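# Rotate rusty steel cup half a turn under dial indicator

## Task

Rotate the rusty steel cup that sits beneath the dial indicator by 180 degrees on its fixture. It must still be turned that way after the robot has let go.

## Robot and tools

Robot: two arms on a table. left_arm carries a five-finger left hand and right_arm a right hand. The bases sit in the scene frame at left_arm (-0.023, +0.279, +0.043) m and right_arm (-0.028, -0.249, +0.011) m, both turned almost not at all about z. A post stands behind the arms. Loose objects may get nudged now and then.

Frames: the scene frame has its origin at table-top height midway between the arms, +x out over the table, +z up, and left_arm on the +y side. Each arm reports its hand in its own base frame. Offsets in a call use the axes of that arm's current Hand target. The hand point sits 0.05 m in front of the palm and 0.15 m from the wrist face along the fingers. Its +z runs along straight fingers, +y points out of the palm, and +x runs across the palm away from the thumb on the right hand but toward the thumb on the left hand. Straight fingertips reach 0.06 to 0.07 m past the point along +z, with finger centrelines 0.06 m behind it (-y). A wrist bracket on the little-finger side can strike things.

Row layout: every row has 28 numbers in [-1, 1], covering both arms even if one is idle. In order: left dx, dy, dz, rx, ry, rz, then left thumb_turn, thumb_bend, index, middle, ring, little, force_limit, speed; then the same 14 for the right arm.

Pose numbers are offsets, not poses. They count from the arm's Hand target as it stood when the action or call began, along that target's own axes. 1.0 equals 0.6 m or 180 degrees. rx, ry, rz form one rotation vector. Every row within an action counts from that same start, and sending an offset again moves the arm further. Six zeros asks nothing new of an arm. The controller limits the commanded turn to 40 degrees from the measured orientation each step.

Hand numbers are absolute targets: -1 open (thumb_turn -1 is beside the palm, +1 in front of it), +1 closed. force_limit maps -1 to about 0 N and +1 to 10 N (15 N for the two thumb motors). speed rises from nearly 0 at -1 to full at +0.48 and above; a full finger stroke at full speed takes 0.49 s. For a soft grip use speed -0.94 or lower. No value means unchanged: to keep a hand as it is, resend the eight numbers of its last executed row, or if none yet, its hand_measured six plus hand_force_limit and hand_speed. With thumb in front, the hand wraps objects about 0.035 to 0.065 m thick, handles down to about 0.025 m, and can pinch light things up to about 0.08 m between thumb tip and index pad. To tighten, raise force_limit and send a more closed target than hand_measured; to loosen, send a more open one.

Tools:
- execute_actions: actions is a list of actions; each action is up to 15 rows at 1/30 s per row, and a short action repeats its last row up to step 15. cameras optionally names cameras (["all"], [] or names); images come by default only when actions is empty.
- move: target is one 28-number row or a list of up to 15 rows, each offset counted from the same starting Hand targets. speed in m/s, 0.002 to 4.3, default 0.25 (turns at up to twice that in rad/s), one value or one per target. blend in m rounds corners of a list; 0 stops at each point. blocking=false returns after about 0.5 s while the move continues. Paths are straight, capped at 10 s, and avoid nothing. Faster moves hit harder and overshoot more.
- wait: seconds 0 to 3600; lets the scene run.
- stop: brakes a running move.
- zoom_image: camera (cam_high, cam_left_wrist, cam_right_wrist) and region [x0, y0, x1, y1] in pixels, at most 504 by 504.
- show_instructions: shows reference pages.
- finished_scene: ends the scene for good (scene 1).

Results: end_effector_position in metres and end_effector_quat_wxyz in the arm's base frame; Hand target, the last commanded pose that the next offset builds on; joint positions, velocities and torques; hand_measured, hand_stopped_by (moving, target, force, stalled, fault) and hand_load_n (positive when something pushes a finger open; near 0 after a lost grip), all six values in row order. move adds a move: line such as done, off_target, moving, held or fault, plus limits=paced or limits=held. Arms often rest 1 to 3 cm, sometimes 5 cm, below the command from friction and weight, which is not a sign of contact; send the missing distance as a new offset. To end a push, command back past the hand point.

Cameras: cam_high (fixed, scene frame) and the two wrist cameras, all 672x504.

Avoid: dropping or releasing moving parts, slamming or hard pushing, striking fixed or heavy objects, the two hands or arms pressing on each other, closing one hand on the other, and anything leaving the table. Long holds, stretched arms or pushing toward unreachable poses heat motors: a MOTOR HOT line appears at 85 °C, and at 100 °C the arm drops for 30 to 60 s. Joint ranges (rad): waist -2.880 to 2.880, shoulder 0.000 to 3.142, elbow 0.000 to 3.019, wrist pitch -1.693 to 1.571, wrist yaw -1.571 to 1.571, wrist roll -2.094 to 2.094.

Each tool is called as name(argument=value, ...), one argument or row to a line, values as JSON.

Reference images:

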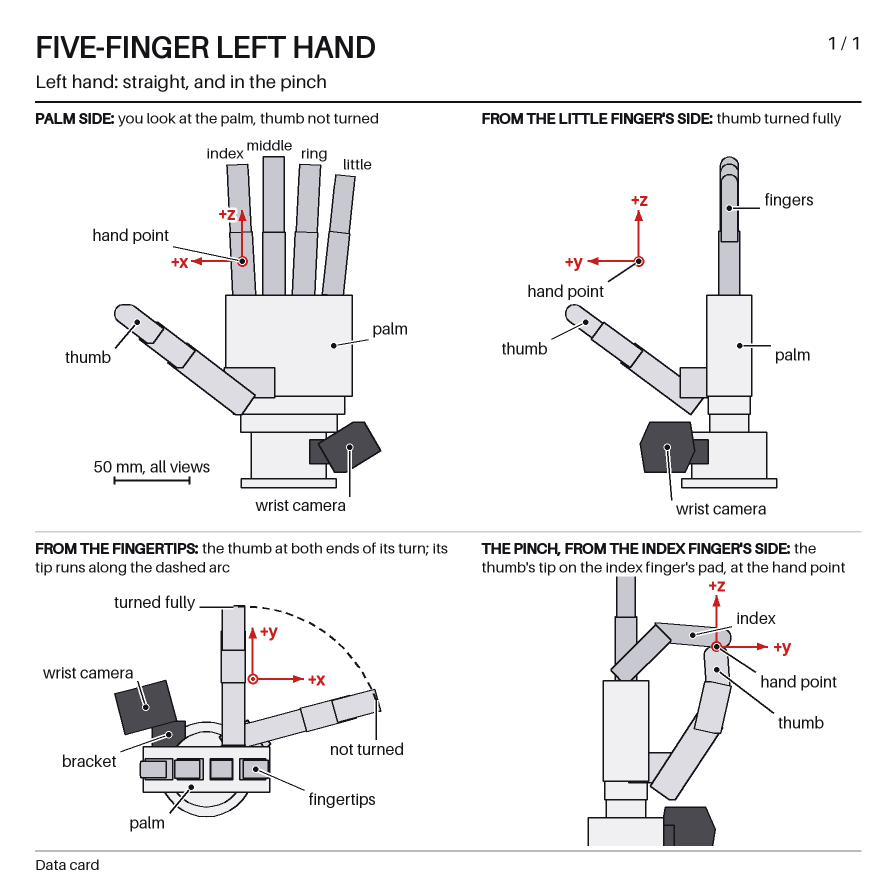

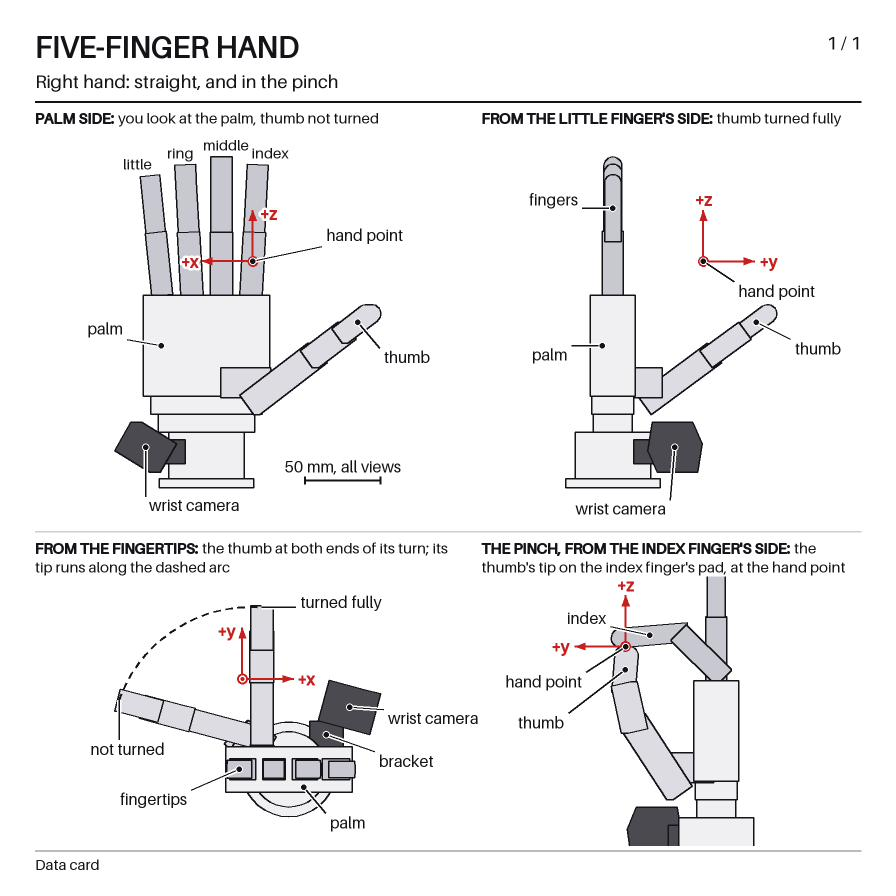

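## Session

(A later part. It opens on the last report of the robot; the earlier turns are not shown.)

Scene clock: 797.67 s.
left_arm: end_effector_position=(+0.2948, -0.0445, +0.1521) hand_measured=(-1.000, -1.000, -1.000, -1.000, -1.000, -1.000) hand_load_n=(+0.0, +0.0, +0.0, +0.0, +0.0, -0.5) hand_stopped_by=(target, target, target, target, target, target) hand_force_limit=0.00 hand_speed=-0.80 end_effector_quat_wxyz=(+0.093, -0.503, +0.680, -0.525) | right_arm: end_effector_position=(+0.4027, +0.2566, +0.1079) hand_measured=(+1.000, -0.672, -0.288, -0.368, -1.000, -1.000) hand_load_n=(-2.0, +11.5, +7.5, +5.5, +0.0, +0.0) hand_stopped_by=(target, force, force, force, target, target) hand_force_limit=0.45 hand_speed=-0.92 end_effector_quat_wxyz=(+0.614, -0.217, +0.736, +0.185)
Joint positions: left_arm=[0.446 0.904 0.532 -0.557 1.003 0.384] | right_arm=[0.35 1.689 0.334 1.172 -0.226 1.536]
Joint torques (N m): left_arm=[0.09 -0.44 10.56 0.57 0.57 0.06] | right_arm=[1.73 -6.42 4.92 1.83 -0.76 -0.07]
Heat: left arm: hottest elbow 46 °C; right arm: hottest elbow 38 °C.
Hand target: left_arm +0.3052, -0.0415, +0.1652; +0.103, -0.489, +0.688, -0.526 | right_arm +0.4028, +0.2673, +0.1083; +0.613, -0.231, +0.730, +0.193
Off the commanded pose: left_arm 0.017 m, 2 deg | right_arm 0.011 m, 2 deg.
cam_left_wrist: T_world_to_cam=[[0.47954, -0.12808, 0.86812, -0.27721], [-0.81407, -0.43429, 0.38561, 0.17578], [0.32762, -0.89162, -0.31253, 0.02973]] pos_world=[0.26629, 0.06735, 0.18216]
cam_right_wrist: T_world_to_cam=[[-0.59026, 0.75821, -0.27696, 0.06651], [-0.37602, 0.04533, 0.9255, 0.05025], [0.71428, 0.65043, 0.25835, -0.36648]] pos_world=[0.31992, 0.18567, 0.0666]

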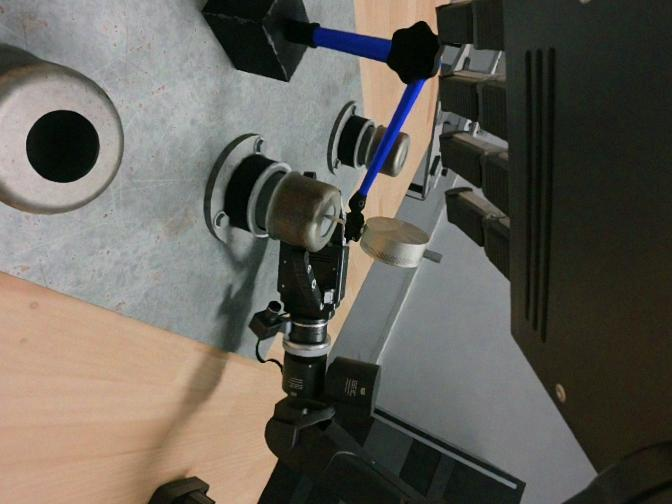

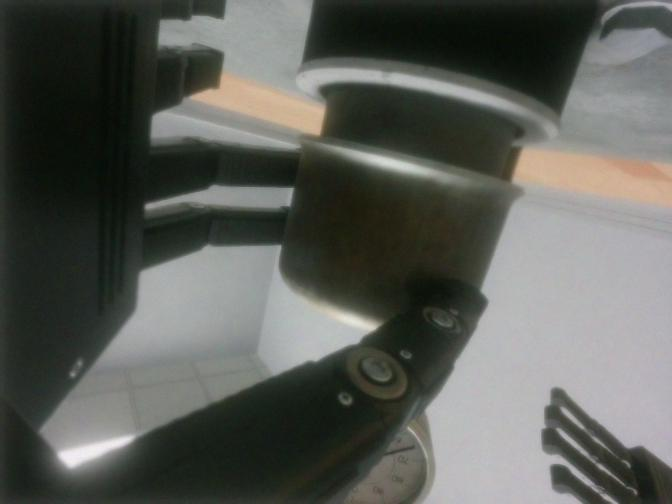

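move(
  target=[0,0,0,0,0,0,-1,-1,-1,-1,-1,-1,0,-0.8,-0.001,-0.0003,0.0052,-0.0821,0,-0.0145,1,0.12,0.12,0.12,-1,-1,0.45,-0.92],
  cameras=["cam_left_wrist","cam_right_wrist"],
  speed=0.12,
)

zoom_image(
  camera="cam_left_wrist",
  region=[262, 165, 332, 255],
)

zoom_image(
  camera="cam_right_wrist",
  region=[270, 120, 530, 330],
)

Scene clock: 822.90 s.
left_arm: end_effector_position=(+0.2948, -0.0445, +0.1521) hand_measured=(-1.000, -1.000, -1.000, -1.000, -1.000, -1.000) hand_load_n=(+0.0, +0.0, +0.0, -0.5, +0.0, +0.0) hand_stopped_by=(target, target, target, target, target, target) hand_force_limit=0.00 hand_speed=-0.80 end_effector_quat_wxyz=(+0.093, -0.503, +0.680, -0.525) | right_arm: end_effector_position=(+0.4092, +0.2542, +0.1072) hand_measured=(+1.000, -0.670, -0.288, -0.368, -1.000, -1.000) hand_load_n=(-3.0, +7.5, +4.5, +4.0, +0.0, +0.0) hand_stopped_by=(target, force, force, force, target, target) hand_force_limit=0.45 hand_speed=-0.92 end_effector_quat_wxyz=(+0.587, -0.307, +0.704, +0.258)
Joint positions: left_arm=[0.446 0.904 0.532 -0.557 1.003 0.384] | right_arm=[0.214 1.726 0.44 1.067 -0.599 1.449]
Joint torques (N m): left_arm=[-0.03 -0.32 10.61 0.5 0.56 0.04] | right_arm=[2.55 -7.71 5.48 1.61 -1.06 -0.04]
Heat: left arm: hottest elbow 46 °C; right arm: hottest elbow 37 °C.
Hand target: left_arm +0.3052, -0.0415, +0.1652; +0.103, -0.489, +0.688, -0.526 | right_arm +0.4056, +0.2688, +0.1083; +0.582, -0.325, +0.694, +0.271
Off the commanded pose: left_arm 0.017 m, 2 deg | right_arm 0.015 m, 3 deg.
move: off_target (right_arm)
cam_left_wrist: T_world_to_cam=[[0.47954, -0.12808, 0.86812, -0.27721], [-0.81407, -0.43429, 0.38561, 0.17578], [0.32762, -0.89162, -0.31253, 0.02973]] pos_world=[0.26629, 0.06735, 0.18216]
cam_right_wrist: T_world_to_cam=[[-0.75618, 0.59154, -0.27976, 0.18239], [-0.37705, -0.04446, 0.92513, 0.0768], [0.53482, 0.80505, 0.25666, -0.33515]] pos_world=[0.34612, 0.16534, 0.066]

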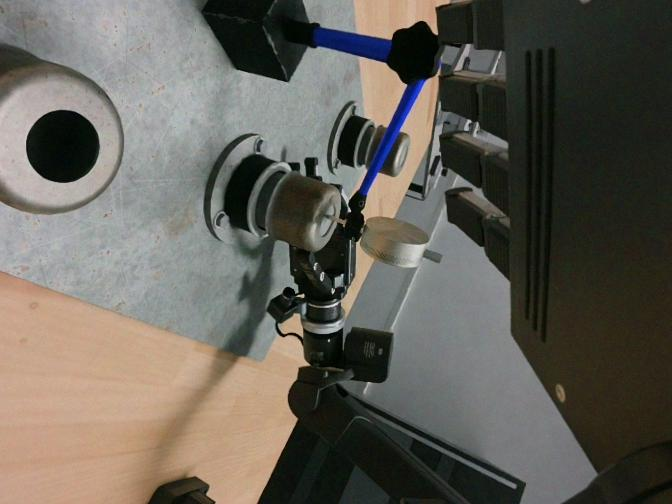

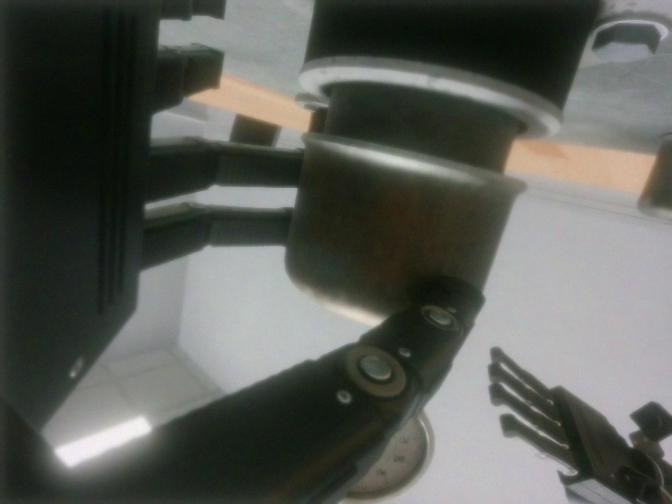

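Scaled by 5.600 from the camera's image (finer frame: 960x720).

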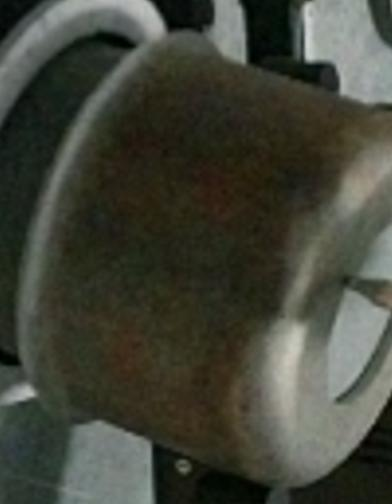

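Scaled by 1.938 from the camera's image (finer frame: 960x720).

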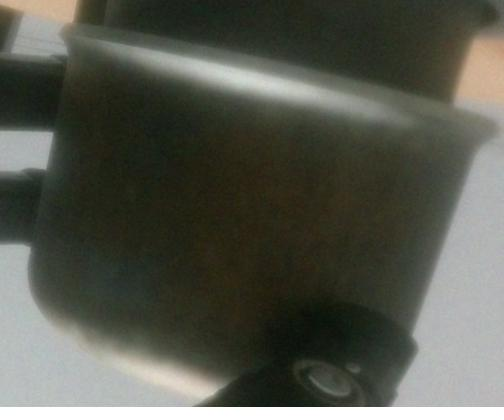

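execute_actions(
  actions=[
    [[0,0,0,0,0,0,-1,-1,-1,-1,-1,-1,0,-0.8,0,0,0,0,0,0,1,-1,-1,-1,-1,-1,0.3,-0.6]],
  ],
  cameras=["cam_right_wrist","cam_high","cam_left_wrist"],
)

zoom_image(
  camera="cam_right_wrist",
  region=[220, 70, 520, 350],
)

zoom_image(
  camera="cam_left_wrist",
  region=[262, 165, 332, 255],
)

Scene clock: 839.63 s.
left_arm: end_effector_position=(+0.2948, -0.0445, +0.1521) hand_measured=(-1.000, -1.000, -1.000, -1.000, -1.000, -1.000) hand_load_n=(+0.0, +0.0, -0.5, +0.0, +0.0, +0.0) hand_stopped_by=(target, target, target, target, target, target) hand_force_limit=0.00 hand_speed=-0.80 end_effector_quat_wxyz=(+0.093, -0.503, +0.680, -0.525) | right_arm: end_effector_position=(+0.3999, +0.2651, +0.1080) hand_measured=(+1.000, -1.000, -1.000, -1.000, -1.000, -1.000) hand_load_n=(-0.5, +0.0, +0.0, +0.0, +0.0, +0.0) hand_stopped_by=(target, target, target, target, target, target) hand_force_limit=0.30 hand_speed=-0.60 end_effector_quat_wxyz=(+0.581, -0.320, +0.697, +0.272)
Joint positions: left_arm=[0.446 0.904 0.532 -0.557 1.003 0.384] | right_arm=[0.236 1.726 0.441 1.066 -0.621 1.449]
Joint torques (N m): left_arm=[-0.03 -0.56 10.58 0.62 0.59 0.06] | right_arm=[1.08 -7.53 5.48 1.61 -0.2 -0.04]
Heat: left arm: hottest elbow 46 °C; right arm: hottest elbow 37 °C.
Hand target: left_arm +0.3052, -0.0415, +0.1652; +0.103, -0.489, +0.688, -0.526 | right_arm +0.4056, +0.2688, +0.1084; +0.583, -0.325, +0.694, +0.271
Off the commanded pose: left_arm 0.017 m, 2 deg | right_arm 0.007 m, 1 deg.
cam_left_wrist: T_world_to_cam=[[0.47954, -0.12808, 0.86812, -0.27721], [-0.81407, -0.43429, 0.38561, 0.17578], [0.32762, -0.89162, -0.31253, 0.02973]] pos_world=[0.26629, 0.06735, 0.18216]
cam_right_wrist: T_world_to_cam=[[-0.78136, 0.5594, -0.27667, 0.18743], [-0.37395, -0.06474, 0.92519, 0.07701], [0.49964, 0.82637, 0.25977, -0.33103]] pos_world=[0.34064, 0.17369, 0.0666]

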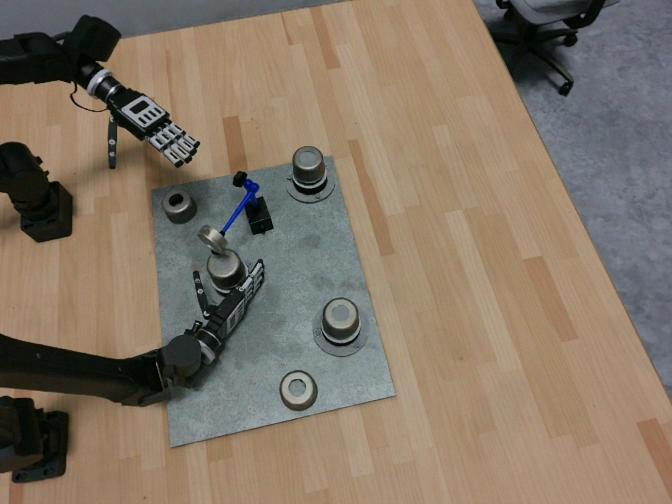

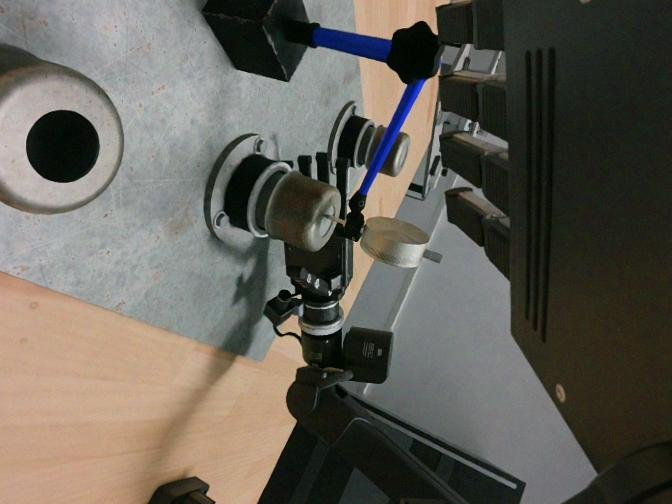

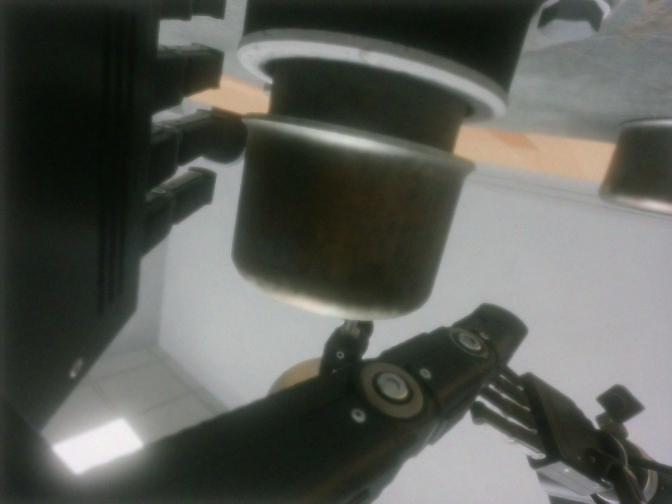

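Scaled by 1.680 from the camera's image (finer frame: 960x720).

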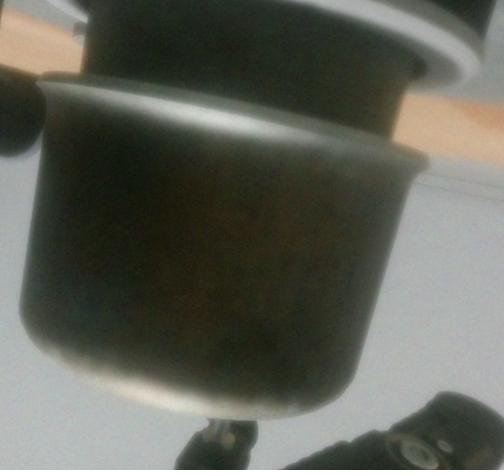

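Scaled by 5.600 from the camera's image (finer frame: 960x720).

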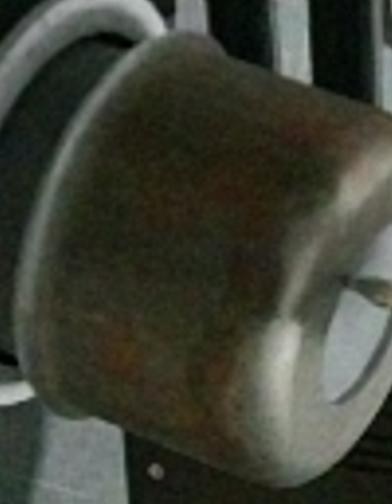

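move(
  target=[
    [0,0,0,0,0,0,-1,-1,-1,-1,-1,-1,0,-0.8,0.0073,-0.0047,-0.0605,0,0,0,1,-1,-1,-1,-1,-1,0.3,-0.6],
    [0,0,0,0,0,0,-1,-1,-1,-1,-1,-1,0,-0.8,0.0048,0.039,-0.0652,0.1505,0,0.0265,1,-1,-1,-1,-1,-1,0.3,-0.6],
  ],
  cameras=["cam_right_wrist"],
  speed=0.15,
  blend=0.008,
)

zoom_image(
  camera="cam_right_wrist",
  region=[220, 50, 500, 330],
)

Scene clock: 896.53 s.
left_arm: end_effector_position=(+0.2948, -0.0445, +0.1521) hand_measured=(-1.000, -1.000, -1.000, -1.000, -1.000, -1.000) hand_load_n=(+0.0, +0.0, +0.0, +0.0, +0.0, +0.0) hand_stopped_by=(target, target, target, target, target, target) hand_force_limit=0.00 hand_speed=-0.80 end_effector_quat_wxyz=(+0.093, -0.503, +0.680, -0.525) | right_arm: end_effector_position=(+0.3641, +0.2529, +0.1035) hand_measured=(+1.000, -1.000, -1.000, -1.000, -1.000, -1.000) hand_load_n=(-0.5, +0.0, +0.0, +0.0, +0.0, +0.0) hand_stopped_by=(target, target, target, target, target, target) hand_force_limit=0.30 hand_speed=-0.60 end_effector_quat_wxyz=(+0.623, -0.157, +0.757, +0.117)
Joint positions: left_arm=[0.446 0.904 0.532 -0.557 1.003 0.384] | right_arm=[0.538 1.623 0.202 1.222 0.145 1.581]
Joint torques (N m): left_arm=[0.03 -0.32 10.61 0.5 0.57 0.07] | right_arm=[1.08 -6.71 2.55 2.82 0.07 0.2]
Heat: left arm: hottest elbow 46 °C; right arm: hottest elbow 37 °C.
Hand target: left_arm +0.3052, -0.0415, +0.1652; +0.103, -0.489, +0.688, -0.526 | right_arm +0.3625, +0.2540, +0.1122; +0.631, -0.150, +0.751, +0.125
Off the commanded pose: left_arm 0.017 m, 2 deg | right_arm 0.009 m, 2 deg.
move: done
cam_right_wrist: T_world_to_cam=[[-0.44229, 0.84556, -0.29901, -0.0284], [-0.35396, 0.14177, 0.92446, 0.00762], [0.82407, 0.51472, 0.23659, -0.33876]] pos_world=[0.2693, 0.1973, 0.06461]

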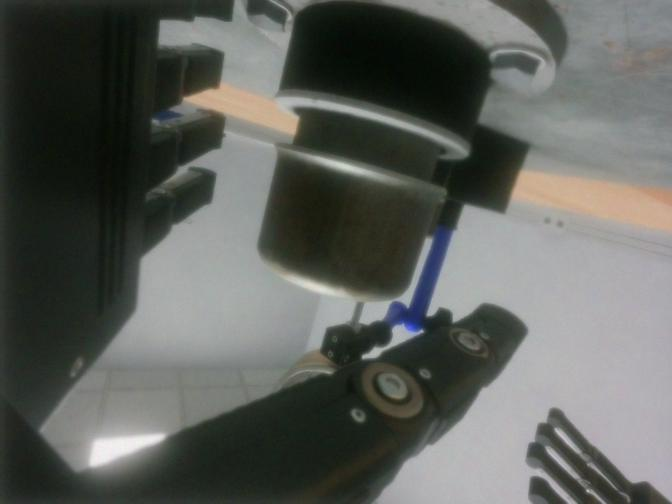

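Scaled by 1.800 from the camera's image (finer frame: 960x720).

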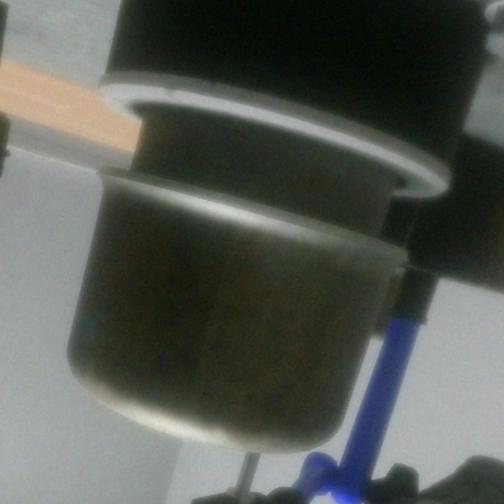

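zoom_image(
  camera="cam_right_wrist",
  region=[255, 140, 455, 310],
)

wait(
  seconds=0.1,
  cameras=["cam_left_wrist"],
)

zoom_image(
  camera="cam_left_wrist",
  region=[255, 155, 345, 265],
)

Scaled by 2.520 from the camera's image (finer frame: 960x720).

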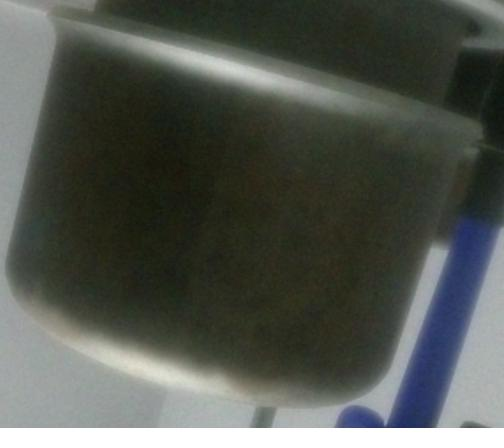

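Scene clock: 909.03 s.
left_arm: end_effector_position=(+0.2948, -0.0445, +0.1521) hand_measured=(-1.000, -1.000, -1.000, -1.000, -1.000, -1.000) hand_load_n=(+0.0, +0.0, +0.0, +0.0, +0.0, +0.0) hand_stopped_by=(target, target, target, target, target, target) hand_force_limit=0.00 hand_speed=-0.80 end_effector_quat_wxyz=(+0.093, -0.503, +0.680, -0.525) | right_arm: end_effector_position=(+0.3641, +0.2529, +0.1036) hand_measured=(+1.000, -1.000, -1.000, -1.000, -1.000, -1.000) hand_load_n=(-0.5, +0.0, -0.5, +0.0, +0.0, +0.0) hand_stopped_by=(target, target, target, target, target, target) hand_force_limit=0.30 hand_speed=-0.60 end_effector_quat_wxyz=(+0.623, -0.157, +0.757, +0.117)
Joint positions: left_arm=[0.446 0.904 0.532 -0.557 1.003 0.384] | right_arm=[0.538 1.623 0.202 1.222 0.145 1.582]
Joint torques (N m): left_arm=[-0.09 -0.38 10.61 0.5 0.58 0.03] | right_arm=[1.03 -6.53 2.51 2.85 0.06 0.14]
Heat: left arm: hottest elbow 46 °C; right arm: hottest elbow 37 °C.
Hand target: left_arm +0.3052, -0.0415, +0.1652; +0.103, -0.489, +0.688, -0.526 | right_arm +0.3625, +0.2540, +0.1122; +0.631, -0.150, +0.751, +0.125
Off the commanded pose: left_arm 0.017 m, 2 deg | right_arm 0.009 m, 2 deg.
wait: 0.10 s; at rest from the start
cam_left_wrist: T_world_to_cam=[[0.47954, -0.12808, 0.86812, -0.27721], [-0.81407, -0.43429, 0.38561, 0.17578], [0.32762, -0.89162, -0.31253, 0.02973]] pos_world=[0.26629, 0.06735, 0.18216]

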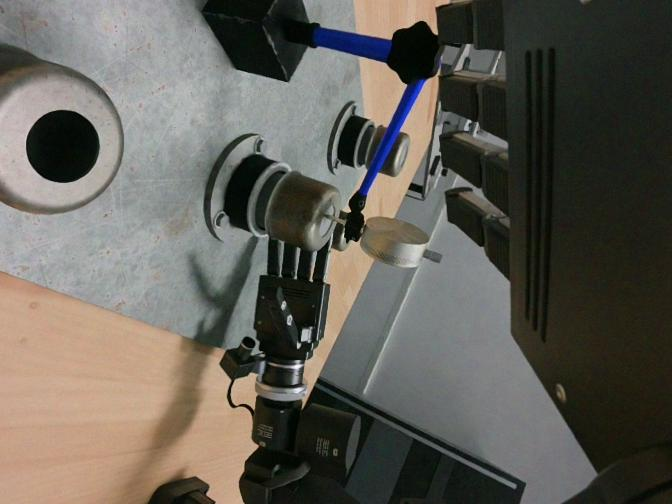

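Scaled by 4.582 from the camera's image (finer frame: 960x720).

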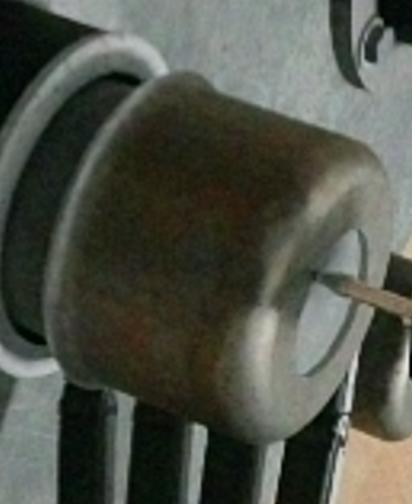

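move(
  target=[
    [0,0,0,0,0,0,-1,-1,-1,-1,-1,-1,0,-0.8,0.0023,0.0168,0.0062,0.0793,0,0.014,1,-1,-1,-1,-1,-1,0.3,-0.6],
    [0,0,0,0,0,0,-1,-1,-1,-1,-1,-1,0,-0.8,-0.0067,0.008,0.0637,0.0793,0,0.014,1,-1,-1,-1,-1,-1,0.3,-0.6],
  ],
  cameras=["cam_right_wrist","cam_high"],
  speed=0.1,
)

zoom_image(
  camera="cam_right_wrist",
  region=[220, 50, 500, 330],
)

Scene clock: 925.00 s.
left_arm: end_effector_position=(+0.2948, -0.0445, +0.1521) hand_measured=(-1.000, -1.000, -1.000, -1.000, -1.000, -1.000) hand_load_n=(+0.0, +0.0, +0.0, +0.0, +0.0, +0.0) hand_stopped_by=(target, target, target, target, target, target) hand_force_limit=0.00 hand_speed=-0.80 end_effector_quat_wxyz=(+0.093, -0.503, +0.680, -0.525) | right_arm: end_effector_position=(+0.3906, +0.2709, +0.1113) hand_measured=(+1.000, -1.000, -1.000, -1.000, -1.000, -1.000) hand_load_n=(+0.0, +0.0, +0.5, +0.0, +0.0, +0.0) hand_stopped_by=(target, target, target, target, target, target) hand_force_limit=0.30 hand_speed=-0.60 end_effector_quat_wxyz=(+0.642, -0.055, +0.763, +0.047)
Joint positions: left_arm=[0.446 0.904 0.532 -0.557 1.003 0.384] | right_arm=[0.732 1.653 0.297 1.151 0.578 1.685]
Joint torques (N m): left_arm=[0.09 -0.32 10.62 0.5 0.58 0.05] | right_arm=[0.26 -5.48 4.57 1.66 -0.01 0.02]
Heat: left arm: hottest elbow 47 °C; right arm: hottest elbow 37 °C.
Hand target: left_arm +0.3052, -0.0415, +0.1652; +0.103, -0.489, +0.688, -0.526 | right_arm +0.3962, +0.2731, +0.1097; +0.642, -0.054, +0.764, +0.045
Off the commanded pose: left_arm 0.017 m, 2 deg | right_arm 0.006 m, 0 deg.
move: done
cam_right_wrist: T_world_to_cam=[[-0.21319, 0.93536, -0.28224, -0.14532], [-0.32964, 0.20308, 0.92201, -0.01862], [0.91972, 0.2896, 0.26504, -0.35139]] pos_world=[0.28606, 0.24147, 0.06929]
Images, in order (width x height): cam_high 672x504, cam_right_wrist 672x504.

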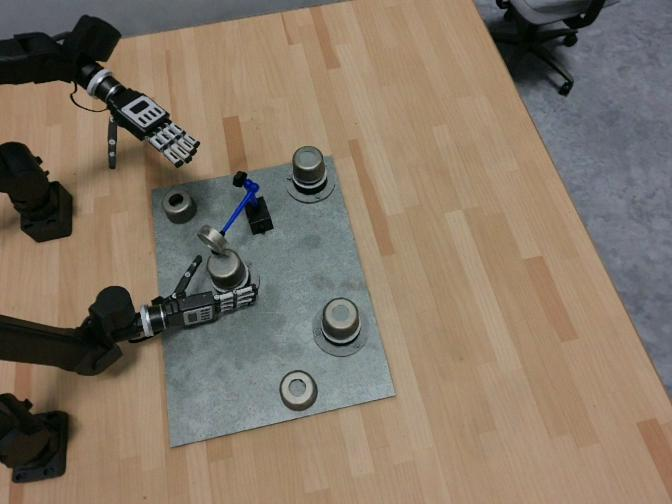

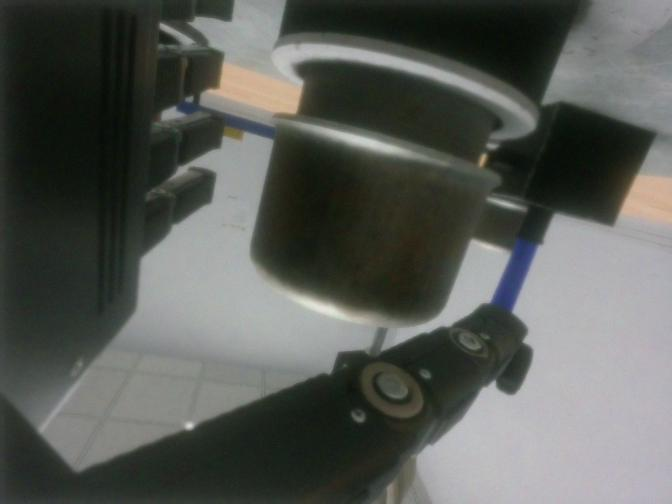

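Scaled by 1.800 from the camera's image (finer frame: 960x720).

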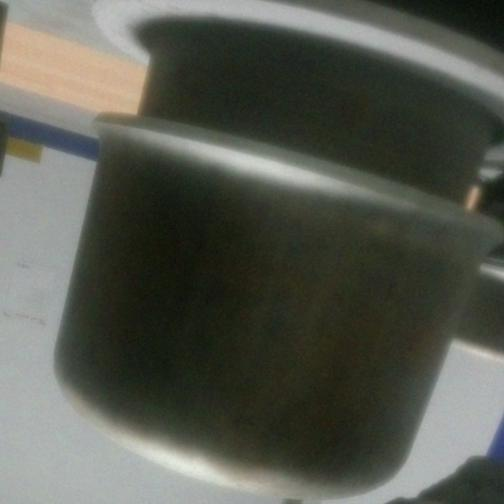

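move(
  target=[0,0,0,0,0,0,-1,-1,-1,-1,-1,-1,0,-0.8,0.0066,0,0.0012,0,0,0,1,-1,-1,-1,-1,-1,0.3,-0.6],
  cameras=[],
  speed=0.05,
)

execute_actions(
  actions=[
    [[0,0,0,0,0,0,-1,-1,-1,-1,-1,-1,0,-0.8,0,0,0,0,0,0,1,0.1,0.1,0.1,-1,-1,0.4,-0.92]],
  ],
)

wait(
  seconds=3,
  cameras=["cam_right_wrist"],
)

zoom_image(
  camera="cam_right_wrist",
  region=[250, 120, 510, 330],
)

Scene clock: 933.10 s.
left_arm: end_effector_position=(+0.2948, -0.0445, +0.1521) hand_measured=(-1.000, -1.000, -1.000, -1.000, -1.000, -1.000) hand_load_n=(+0.0, +0.0, +0.0, -0.5, +0.0, +0.0) hand_stopped_by=(target, target, target, target, target, target) hand_force_limit=0.00 hand_speed=-0.80 end_effector_quat_wxyz=(+0.093, -0.503, +0.680, -0.525) | right_arm: end_effector_position=(+0.3902, +0.2705, +0.1007) hand_measured=(+1.000, -1.000, -1.000, -1.000, -1.000, -1.000) hand_load_n=(+0.0, +0.0, +0.0, +0.0, +0.0, +0.0) hand_stopped_by=(target, target, target, target, target, target) hand_force_limit=0.30 hand_speed=-0.60 end_effector_quat_wxyz=(+0.635, -0.059, +0.769, +0.041)
Joint positions: left_arm=[0.446 0.904 0.532 -0.557 1.003 0.384] | right_arm=[0.732 1.677 0.297 1.151 0.578 1.685]
Joint torques (N m): left_arm=[-0.15 -0.67 10.62 0.54 0.58 0.05] | right_arm=[0.32 -6.01 4.41 2.65 -0.01 0.01]
Heat: left arm: hottest elbow 47 °C; right arm: hottest elbow 37 °C.
Hand target: left_arm +0.3052, -0.0415, +0.1652; +0.103, -0.489, +0.688, -0.526 | right_arm +0.3962, +0.2731, +0.1055; +0.642, -0.054, +0.764, +0.045
Off the commanded pose: left_arm 0.017 m, 2 deg | right_arm 0.008 m, 1 deg.
move: done

Scene clock: 936.37 s.
left_arm: end_effector_position=(+0.2948, -0.0445, +0.1521) hand_measured=(-1.000, -1.000, -1.000, -1.000, -1.000, -1.000) hand_load_n=(+0.0, +0.0, +0.0, +0.0, +0.0, +0.0) hand_stopped_by=(target, target, target, target, target, target) hand_force_limit=0.00 hand_speed=-0.80 end_effector_quat_wxyz=(+0.093, -0.503, +0.680, -0.525) | right_arm: end_effector_position=(+0.3919, +0.2679, +0.1007) hand_measured=(+1.000, -0.670, -0.330, -0.420, -1.000, -1.000) hand_load_n=(-0.5, +12.0, +7.0, +6.0, +0.0, +0.0) hand_stopped_by=(target, force, force, force, target, target) hand_force_limit=0.40 hand_speed=-0.92 end_effector_quat_wxyz=(+0.636, -0.056, +0.769, +0.039)
Joint positions: left_arm=[0.446 0.904 0.532 -0.557 1.003 0.384] | right_arm=[0.726 1.677 0.297 1.151 0.58 1.685]
Joint torques (N m): left_arm=[0.09 -0.79 10.55 0.53 0.57 0.05] | right_arm=[0.56 -5.95 4.38 2.61 -0.11 0]
Heat: left arm: hottest elbow 47 °C; right arm: hottest elbow 37 °C.
Hand target: left_arm +0.3052, -0.0415, +0.1652; +0.103, -0.489, +0.688, -0.526 | right_arm +0.3962, +0.2731, +0.1055; +0.642, -0.054, +0.764, +0.045
Off the commanded pose: left_arm 0.017 m, 2 deg | right_arm 0.008 m, 1 deg.

Scene clock: 939.37 s.
left_arm: end_effector_position=(+0.2948, -0.0445, +0.1521) hand_measured=(-1.000, -1.000, -1.000, -1.000, -1.000, -1.000) hand_load_n=(-0.5, +0.0, -0.5, +0.0, +0.0, +0.0) hand_stopped_by=(target, target, target, target, target, target) hand_force_limit=0.00 hand_speed=-0.80 end_effector_quat_wxyz=(+0.093, -0.503, +0.680, -0.525) | right_arm: end_effector_position=(+0.3919, +0.2679, +0.1007) hand_measured=(+1.000, -0.670, -0.330, -0.420, -1.000, -1.000) hand_load_n=(-1.0, +12.0, +7.0, +6.5, +0.0, +0.0) hand_stopped_by=(target, force, force, force, target, target) hand_force_limit=0.40 hand_speed=-0.92 end_effector_quat_wxyz=(+0.636, -0.056, +0.769, +0.039)
Joint positions: left_arm=[0.446 0.904 0.532 -0.557 1.003 0.384] | right_arm=[0.726 1.677 0.297 1.151 0.58 1.685]
Joint torques (N m): left_arm=[-0.03 -0.44 10.59 0.5 0.59 0.05] | right_arm=[0.73 -6.01 4.37 2.63 -0.1 0.02]
Heat: left arm: hottest elbow 47 °C; right arm: hottest elbow 37 °C.
Hand target: left_arm +0.3052, -0.0415, +0.1652; +0.103, -0.489, +0.688, -0.526 | right_arm +0.3962, +0.2731, +0.1055; +0.642, -0.054, +0.764, +0.045
Off the commanded pose: left_arm 0.017 m, 2 deg | right_arm 0.008 m, 1 deg.
wait: 3.00 s; at rest by 0.17 s
cam_right_wrist: T_world_to_cam=[[-0.21072, 0.9324, -0.29363, -0.14419], [-0.31198, 0.22052, 0.92414, -0.01965], [0.92643, 0.28635, 0.24442, -0.3485]] pos_world=[0.28635, 0.23856, 0.061]

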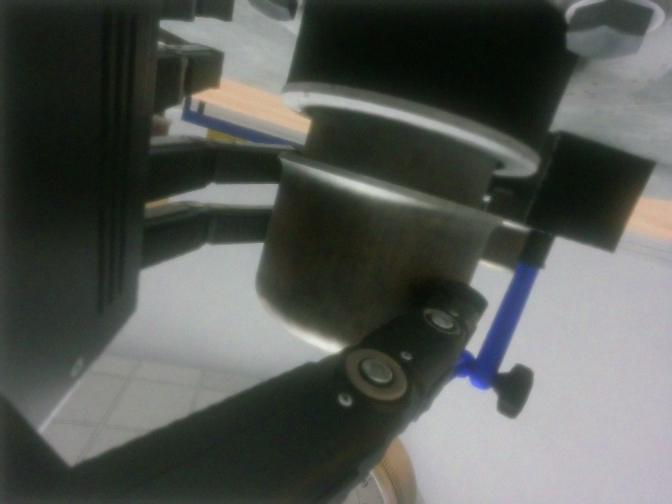

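Scaled by 1.938 from the camera's image (finer frame: 960x720).

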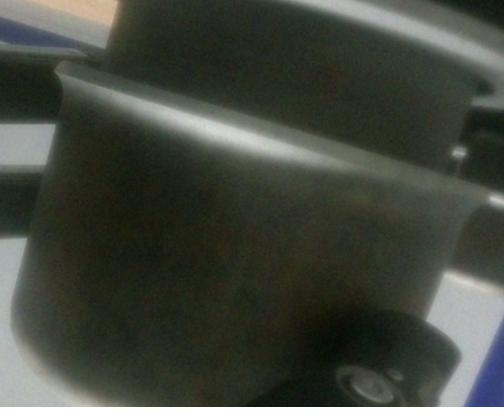

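execute_actions(
  actions=[
    [[0,0,0,0,0,0,-1,-1,-1,-1,-1,-1,0,-0.8,0,0,0,0,0,0,1,-1,-1,-1,-1,-1,0.3,-0.6]],
  ],
)

move(
  target=[0,0,0,0,0,0,-1,-1,-1,-1,-1,-1,0,-0.8,-0.0049,0,-0.0009,0,0,0,1,-1,-1,-1,-1,-1,0.3,-0.6],
  cameras=[],
  speed=0.05,
)

Scene clock: 948.53 s.
left_arm: end_effector_position=(+0.2948, -0.0445, +0.1521) hand_measured=(-1.000, -1.000, -1.000, -1.000, -1.000, -1.000) hand_load_n=(+0.0, +0.0, +0.0, +0.0, +0.0, +0.0) hand_stopped_by=(target, target, target, target, target, target) hand_force_limit=0.00 hand_speed=-0.80 end_effector_quat_wxyz=(+0.093, -0.503, +0.680, -0.525) | right_arm: end_effector_position=(+0.3918, +0.2685, +0.1009) hand_measured=(+1.000, -1.000, -1.000, -1.000, -1.000, -1.000) hand_load_n=(+0.0, +0.0, +0.0, +0.0, +0.0, +0.0) hand_stopped_by=(target, target, target, target, target, target) hand_force_limit=0.30 hand_speed=-0.60 end_effector_quat_wxyz=(+0.636, -0.057, +0.769, +0.040)
Joint positions: left_arm=[0.446 0.904 0.532 -0.557 1.003 0.384] | right_arm=[0.726 1.677 0.297 1.152 0.577 1.685]
Joint torques (N m): left_arm=[0.03 -0.38 10.59 0.49 0.57 0.07] | right_arm=[0.62 -6.12 4.4 2.61 0.03 0]
Heat: left arm: hottest elbow 47 °C; right arm: hottest elbow 37 °C.
Hand target: left_arm +0.3052, -0.0415, +0.1652; +0.103, -0.489, +0.688, -0.526 | right_arm +0.3962, +0.2730, +0.1056; +0.642, -0.054, +0.764, +0.045
Off the commanded pose: left_arm 0.017 m, 2 deg | right_arm 0.008 m, 1 deg.

Scene clock: 949.03 s.
left_arm: end_effector_position=(+0.2948, -0.0445, +0.1521) hand_measured=(-1.000, -1.000, -1.000, -1.000, -1.000, -1.000) hand_load_n=(-0.5, +0.0, +0.0, +0.0, +0.0, +0.0) hand_stopped_by=(target, target, target, target, target, target) hand_force_limit=0.00 hand_speed=-0.80 end_effector_quat_wxyz=(+0.093, -0.503, +0.680, -0.525) | right_arm: end_effector_position=(+0.3918, +0.2685, +0.1009) hand_measured=(+1.000, -1.000, -1.000, -1.000, -1.000, -1.000) hand_load_n=(-0.5, +0.0, +0.0, +0.0, +0.0, +0.0) hand_stopped_by=(target, target, target, target, target, target) hand_force_limit=0.30 hand_speed=-0.60 end_effector_quat_wxyz=(+0.636, -0.057, +0.769, +0.040)
Joint positions: left_arm=[0.446 0.904 0.532 -0.557 1.003 0.384] | right_arm=[0.726 1.677 0.297 1.152 0.577 1.685]
Joint torques (N m): left_arm=[0.03 -0.5 10.59 0.51 0.57 0.05] | right_arm=[0.62 -7.24 4.34 1.89 0.03 0.01]
Heat: left arm: hottest elbow 47 °C; right arm: hottest elbow 37 °C.
Hand target: left_arm +0.3052, -0.0415, +0.1652; +0.103, -0.489, +0.688, -0.526 | right_arm +0.3962, +0.2730, +0.1086; +0.642, -0.054, +0.764, +0.045
Off the commanded pose: left_arm 0.017 m, 2 deg | right_arm 0.010 m, 1 deg.
move: done

Stuck; command a bit more.

move(
  target=[0,0,0,0,0,0,-1,-1,-1,-1,-1,-1,0,-0.8,-0.0049,0,-0.0009,0,0,0,1,-1,-1,-1,-1,-1,0.3,-0.6],
  cameras=[],
  speed=0.05,
)

Scene clock: 953.13 s.
left_arm: end_effector_position=(+0.2948, -0.0445, +0.1521) hand_measured=(-1.000, -1.000, -1.000, -1.000, -1.000, -1.000) hand_load_n=(+0.0, +0.0, +0.0, +0.0, +0.0, +0.0) hand_stopped_by=(target, target, target, target, target, target) hand_force_limit=0.00 hand_speed=-0.80 end_effector_quat_wxyz=(+0.093, -0.503, +0.680, -0.525) | right_arm: end_effector_position=(+0.3919, +0.2686, +0.1040) hand_measured=(+1.000, -1.000, -1.000, -1.000, -1.000, -1.000) hand_load_n=(+0.0, +0.0, +0.0, +0.0, +0.0, +0.0) hand_stopped_by=(target, target, target, target, target, target) hand_force_limit=0.30 hand_speed=-0.60 end_effector_quat_wxyz=(+0.636, -0.057, +0.768, +0.041)
Joint positions: left_arm=[0.446 0.904 0.532 -0.557 1.003 0.384] | right_arm=[0.726 1.663 0.297 1.141 0.577 1.685]
Joint torques (N m): left_arm=[0.03 -0.44 10.62 0.51 0.58 0.06] | right_arm=[0.79 -7.53 4.4 1.7 0.02 0.01]
Heat: left arm: hottest elbow 47 °C; right arm: hottest elbow 37 °C.
Hand target: left_arm +0.3052, -0.0415, +0.1652; +0.103, -0.489, +0.688, -0.526 | right_arm +0.3962, +0.2730, +0.1115; +0.641, -0.054, +0.764, +0.045
Off the commanded pose: left_arm 0.017 m, 2 deg | right_arm 0.010 m, 1 deg.
move: done

move(
  target=[0,0,0,0,0,0,-1,-1,-1,-1,-1,-1,0,-0.8,-0.0049,0,-0.0009,0,0,0,1,-1,-1,-1,-1,-1,0.3,-0.6],
  cameras=[],
  speed=0.05,
)

execute_actions(
  actions=[
    [[0,0,0,0,0,0,-1,-1,-1,-1,-1,-1,0,-0.8,0,0,0,0,0,0,1,0.1,0.1,0.1,-1,-1,0.4,-0.92]],
  ],
)

wait(
  seconds=2,
  cameras=["cam_right_wrist"],
)

zoom_image(
  camera="cam_right_wrist",
  region=[250, 120, 510, 330],
)

Scene clock: 959.27 s.
left_arm: end_effector_position=(+0.2948, -0.0445, +0.1521) hand_measured=(-1.000, -1.000, -1.000, -1.000, -1.000, -1.000) hand_load_n=(+0.0, +0.0, +0.0, +0.0, +0.0, +0.0) hand_stopped_by=(target, target, target, target, target, target) hand_force_limit=0.00 hand_speed=-0.80 end_effector_quat_wxyz=(+0.093, -0.503, +0.680, -0.525) | right_arm: end_effector_position=(+0.3919, +0.2687, +0.1071) hand_measured=(+1.000, -1.000, -1.000, -1.000, -1.000, -1.000) hand_load_n=(+0.0, +0.0, +0.0, +0.0, +0.0, +0.0) hand_stopped_by=(target, target, target, target, target, target) hand_force_limit=0.30 hand_speed=-0.60 end_effector_quat_wxyz=(+0.636, -0.056, +0.768, +0.041)
Joint positions: left_arm=[0.446 0.904 0.532 -0.557 1.003 0.384] | right_arm=[0.726 1.647 0.297 1.125 0.577 1.685]
Joint torques (N m): left_arm=[-0.03 -0.73 10.55 0.5 0.59 0.07] | right_arm=[0.73 -7.47 4.57 1.7 0.03 0.01]
Heat: left arm: hottest elbow 47 °C; right arm: hottest elbow 37 °C.
Hand target: left_arm +0.3052, -0.0415, +0.1652; +0.103, -0.489, +0.688, -0.526 | right_arm +0.3961, +0.2730, +0.1145; +0.641, -0.054, +0.764, +0.045
Off the commanded pose: left_arm 0.017 m, 2 deg | right_arm 0.010 m, 1 deg.
move: done

Scene clock: 962.53 s.
left_arm: end_effector_position=(+0.2948, -0.0445, +0.1521) hand_measured=(-1.000, -1.000, -1.000, -1.000, -1.000, -1.000) hand_load_n=(+0.0, +0.0, +0.0, +0.0, +0.0, +0.0) hand_stopped_by=(target, target, target, target, target, target) hand_force_limit=0.00 hand_speed=-0.80 end_effector_quat_wxyz=(+0.093, -0.503, +0.680, -0.525) | right_arm: end_effector_position=(+0.3922, +0.2681, +0.1080) hand_measured=(+1.000, -0.670, -0.330, -0.398, -1.000, -1.000) hand_load_n=(-1.5, +11.5, +7.5, +4.5, +0.0, +0.0) hand_stopped_by=(target, force, force, force, target, target) hand_force_limit=0.40 hand_speed=-0.92 end_effector_quat_wxyz=(+0.637, -0.055, +0.768, +0.040)
Joint positions: left_arm=[0.446 0.904 0.532 -0.557 1.003 0.384] | right_arm=[0.726 1.645 0.297 1.125 0.581 1.685]
Joint torques (N m): left_arm=[-0.03 -0.62 10.59 0.53 0.59 0.03] | right_arm=[0.73 -7.24 4.57 1.68 -0.11 0.01]
Heat: left arm: hottest elbow 47 °C; right arm: hottest elbow 37 °C.
Hand target: left_arm +0.3052, -0.0415, +0.1652; +0.103, -0.489, +0.688, -0.526 | right_arm +0.3961, +0.2731, +0.1145; +0.641, -0.054, +0.764, +0.045
Off the commanded pose: left_arm 0.017 m, 2 deg | right_arm 0.009 m, 1 deg.

Scene clock: 964.53 s.
left_arm: end_effector_position=(+0.2948, -0.0445, +0.1521) hand_measured=(-1.000, -1.000, -1.000, -1.000, -1.000, -1.000) hand_load_n=(+0.0, +0.0, +0.0, +0.0, +0.0, +0.0) hand_stopped_by=(target, target, target, target, target, target) hand_force_limit=0.00 hand_speed=-0.80 end_effector_quat_wxyz=(+0.093, -0.503, +0.680, -0.525) | right_arm: end_effector_position=(+0.3922, +0.2681, +0.1080) hand_measured=(+1.000, -0.670, -0.330, -0.398, -1.000, -1.000) hand_load_n=(-1.5, +11.5, +7.5, +5.0, +0.0, +0.0) hand_stopped_by=(target, force, force, force, target, target) hand_force_limit=0.40 hand_speed=-0.92 end_effector_quat_wxyz=(+0.637, -0.055, +0.768, +0.040)
Joint positions: left_arm=[0.446 0.904 0.532 -0.557 1.003 0.384] | right_arm=[0.726 1.645 0.297 1.125 0.581 1.685]
Joint torques (N m): left_arm=[-0.09 -0.5 10.54 0.46 0.58 0.06] | right_arm=[0.67 -7.3 4.63 1.7 -0.11 0.01]
Heat: left arm: hottest elbow 47 °C; right arm: hottest elbow 37 °C.
Hand target: left_arm +0.3052, -0.0415, +0.1652; +0.103, -0.489, +0.688, -0.526 | right_arm +0.3961, +0.2731, +0.1145; +0.641, -0.054, +0.764, +0.045
Off the commanded pose: left_arm 0.017 m, 2 deg | right_arm 0.009 m, 1 deg.
wait: 2.00 s; at rest by 0.17 s
cam_right_wrist: T_world_to_cam=[[-0.2091, 0.93358, -0.29105, -0.14332], [-0.31594, 0.21717, 0.92359, -0.02377], [0.92545, 0.28508, 0.24955, -0.35046]] pos_world=[0.28685, 0.23887, 0.0677]

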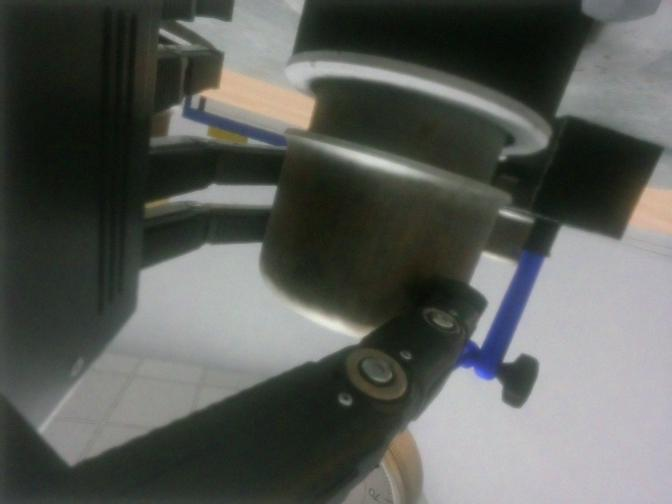

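Scaled by 1.938 from the camera's image (finer frame: 960x720).

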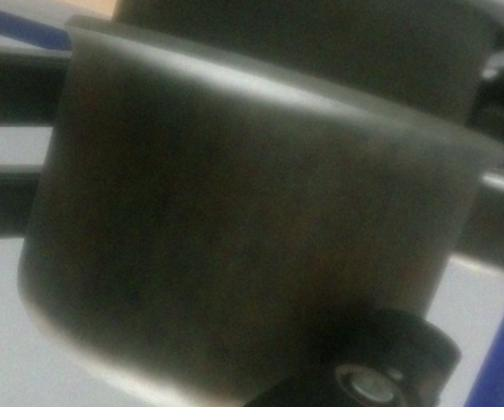

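move(
  target=[0,0,0,0,0,0,-1,-1,-1,-1,-1,-1,0,-0.8,-0.0005,-0.0075,0.0028,-0.0821,0,-0.0145,1,0.1,0.1,0.1,-1,-1,0.4,-0.92],
  speed=0.12,
  cameras=["cam_right_wrist"],
)

Scene clock: 1017.80 s.
left_arm: end_effector_position=(+0.2948, -0.0445, +0.1521) hand_measured=(-1.000, -1.000, -1.000, -1.000, -1.000, -1.000) hand_load_n=(+0.0, +0.0, +0.0, +0.0, +0.0, +0.0) hand_stopped_by=(target, target, target, target, target, target) hand_force_limit=0.00 hand_speed=-0.80 end_effector_quat_wxyz=(+0.093, -0.503, +0.680, -0.525) | right_arm: end_effector_position=(+0.3965, +0.2609, +0.1082) hand_measured=(+1.000, -0.670, -0.330, -0.398, -1.000, -1.000) hand_load_n=(-2.0, +8.0, +4.5, +5.5, +0.0, +0.0) hand_stopped_by=(target, force, force, force, target, target) hand_force_limit=0.40 hand_speed=-0.92 end_effector_quat_wxyz=(+0.623, -0.145, +0.759, +0.122)
Joint positions: left_arm=[0.446 0.904 0.532 -0.557 1.003 0.384] | right_arm=[0.511 1.642 0.286 1.158 0.127 1.6]
Joint torques (N m): left_arm=[-0.09 -0.5 10.58 0.53 0.58 0.05] | right_arm=[0.97 -6.42 4.67 2.55 -0.58 -0.07]
Heat: left arm: hottest elbow 47 °C; right arm: hottest elbow 37 °C.
Hand target: left_arm +0.3052, -0.0415, +0.1652; +0.103, -0.489, +0.688, -0.526 | right_arm +0.3984, +0.2689, +0.1145; +0.630, -0.154, +0.750, +0.128
Off the commanded pose: left_arm 0.017 m, 2 deg | right_arm 0.010 m, 2 deg.
move: done
cam_right_wrist: T_world_to_cam=[[-0.43337, 0.8574, -0.27759, -0.0284], [-0.34556, 0.12638, 0.92985, 0.01374], [0.83233, 0.4989, 0.24152, -0.37047]] pos_world=[0.30079, 0.20744, 0.06882]

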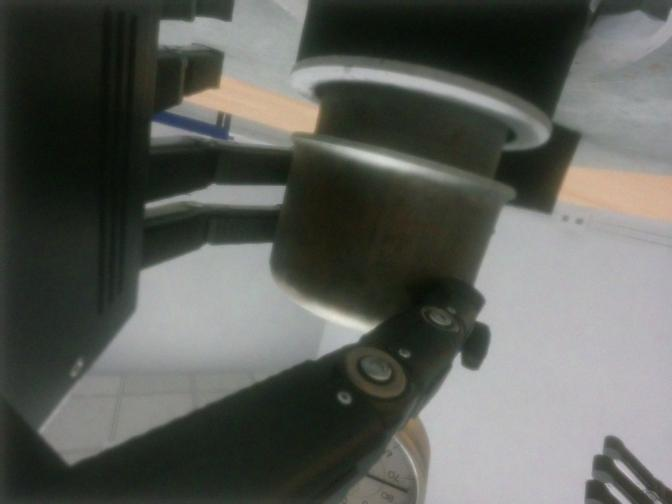

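move(
  target=[0,0,0,0,0,0,-1,-1,-1,-1,-1,-1,0,-0.8,0,0.006,0,0,0,0,1,0.12,0.12,0.12,-1,-1,0.4,-0.92],
  speed=0.12,
  cameras=["cam_right_wrist"],
)

Scene clock: 1028.70 s.
left_arm: end_effector_position=(+0.2948, -0.0445, +0.1521) hand_measured=(-1.000, -1.000, -1.000, -1.000, -1.000, -1.000) hand_load_n=(+0.0, +0.0, +0.0, +0.0, +0.0, +0.0) hand_stopped_by=(target, target, target, target, target, target) hand_force_limit=0.00 hand_speed=-0.80 end_effector_quat_wxyz=(+0.093, -0.503, +0.680, -0.525) | right_arm: end_effector_position=(+0.3973, +0.2601, +0.1083) hand_measured=(+1.000, -0.668, -0.310, -0.384, -1.000, -1.000) hand_load_n=(-2.5, +11.0, +7.0, +5.5, +0.0, +0.0) hand_stopped_by=(target, force, force, force, target, target) hand_force_limit=0.40 hand_speed=-0.92 end_effector_quat_wxyz=(+0.623, -0.143, +0.759, +0.119)
Joint positions: left_arm=[0.446 0.904 0.532 -0.557 1.003 0.384] | right_arm=[0.511 1.642 0.287 1.158 0.132 1.6]
Joint torques (N m): left_arm=[-0.03 -0.56 10.59 0.53 0.57 0.04] | right_arm=[1.85 -6.36 4.75 2.51 -0.3 -0.05]
Heat: left arm: hottest elbow 47 °C; right arm: hottest elbow 37 °C.
Hand target: left_arm +0.3052, -0.0415, +0.1652; +0.103, -0.489, +0.688, -0.526 | right_arm +0.3970, +0.2722, +0.1144; +0.630, -0.154, +0.750, +0.128
Off the commanded pose: left_arm 0.017 m, 2 deg | right_arm 0.014 m, 2 deg.
move: off_target (right_arm)
cam_right_wrist: T_world_to_cam=[[-0.4287, 0.85919, -0.27929, -0.0295], [-0.34593, 0.12947, 0.92929, 0.01347], [0.83459, 0.495, 0.24171, -0.37058]] pos_world=[0.30129, 0.20704, 0.06882]

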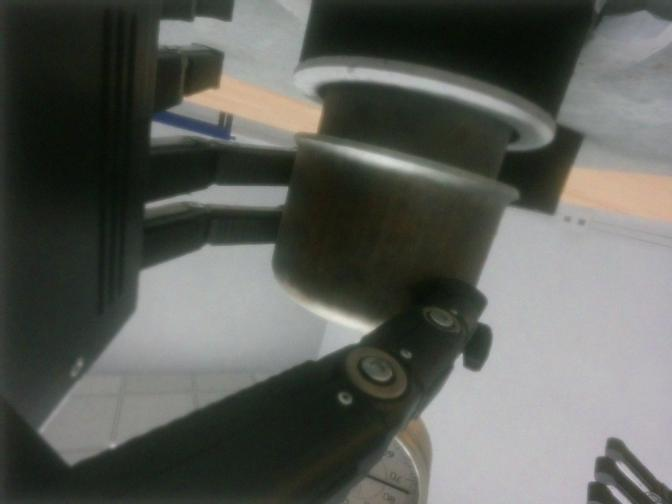

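move(
  target=[0,0,0,0,0,0,-1,-1,-1,-1,-1,-1,0,-0.8,-0.0006,-0.0072,0.0033,-0.0821,0,-0.0145,1,0.12,0.12,0.12,-1,-1,0.4,-0.92],
  speed=0.12,
  cameras=["cam_right_wrist"],
)

Scene clock: 1040.87 s.
left_arm: end_effector_position=(+0.2948, -0.0445, +0.1521) hand_measured=(-1.000, -1.000, -1.000, -1.000, -1.000, -1.000) hand_load_n=(+0.0, +0.0, +0.0, +0.0, +0.0, +0.0) hand_stopped_by=(target, target, target, target, target, target) hand_force_limit=0.00 hand_speed=-0.80 end_effector_quat_wxyz=(+0.093, -0.503, +0.680, -0.525) | right_arm: end_effector_position=(+0.4027, +0.2556, +0.1141) hand_measured=(+1.000, -0.666, -0.310, -0.384, -1.000, -1.000) hand_load_n=(-1.0, +3.0, +2.5, +3.5, +0.0, +0.0) hand_stopped_by=(target, force, force, force, target, target) hand_force_limit=0.40 hand_speed=-0.92 end_effector_quat_wxyz=(+0.609, -0.231, +0.732, +0.200)
Joint positions: left_arm=[0.446 0.904 0.532 -0.557 1.003 0.384] | right_arm=[0.323 1.662 0.345 1.13 -0.294 1.527]
Joint torques (N m): left_arm=[0.15 -0.73 10.62 0.53 0.59 0.06] | right_arm=[2.14 -6.48 5.27 1.76 -0.99 -0.14]
Heat: left arm: hottest elbow 47 °C; right arm: hottest elbow 37 °C.
Hand target: left_arm +0.3052, -0.0415, +0.1652; +0.103, -0.489, +0.688, -0.526 | right_arm +0.4005, +0.2690, +0.1145; +0.608, -0.250, +0.724, +0.209
Off the commanded pose: left_arm 0.017 m, 2 deg | right_arm 0.014 m, 3 deg.
move: off_target (right_arm)
cam_right_wrist: T_world_to_cam=[[-0.62143, 0.73459, -0.27238, 0.08697], [-0.37493, 0.02643, 0.92668, 0.04874], [0.68793, 0.67799, 0.25899, -0.364]] pos_world=[0.32273, 0.18161, 0.0728]

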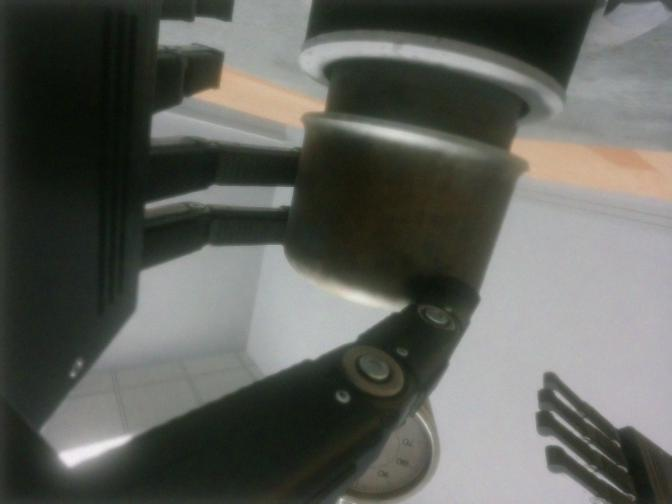

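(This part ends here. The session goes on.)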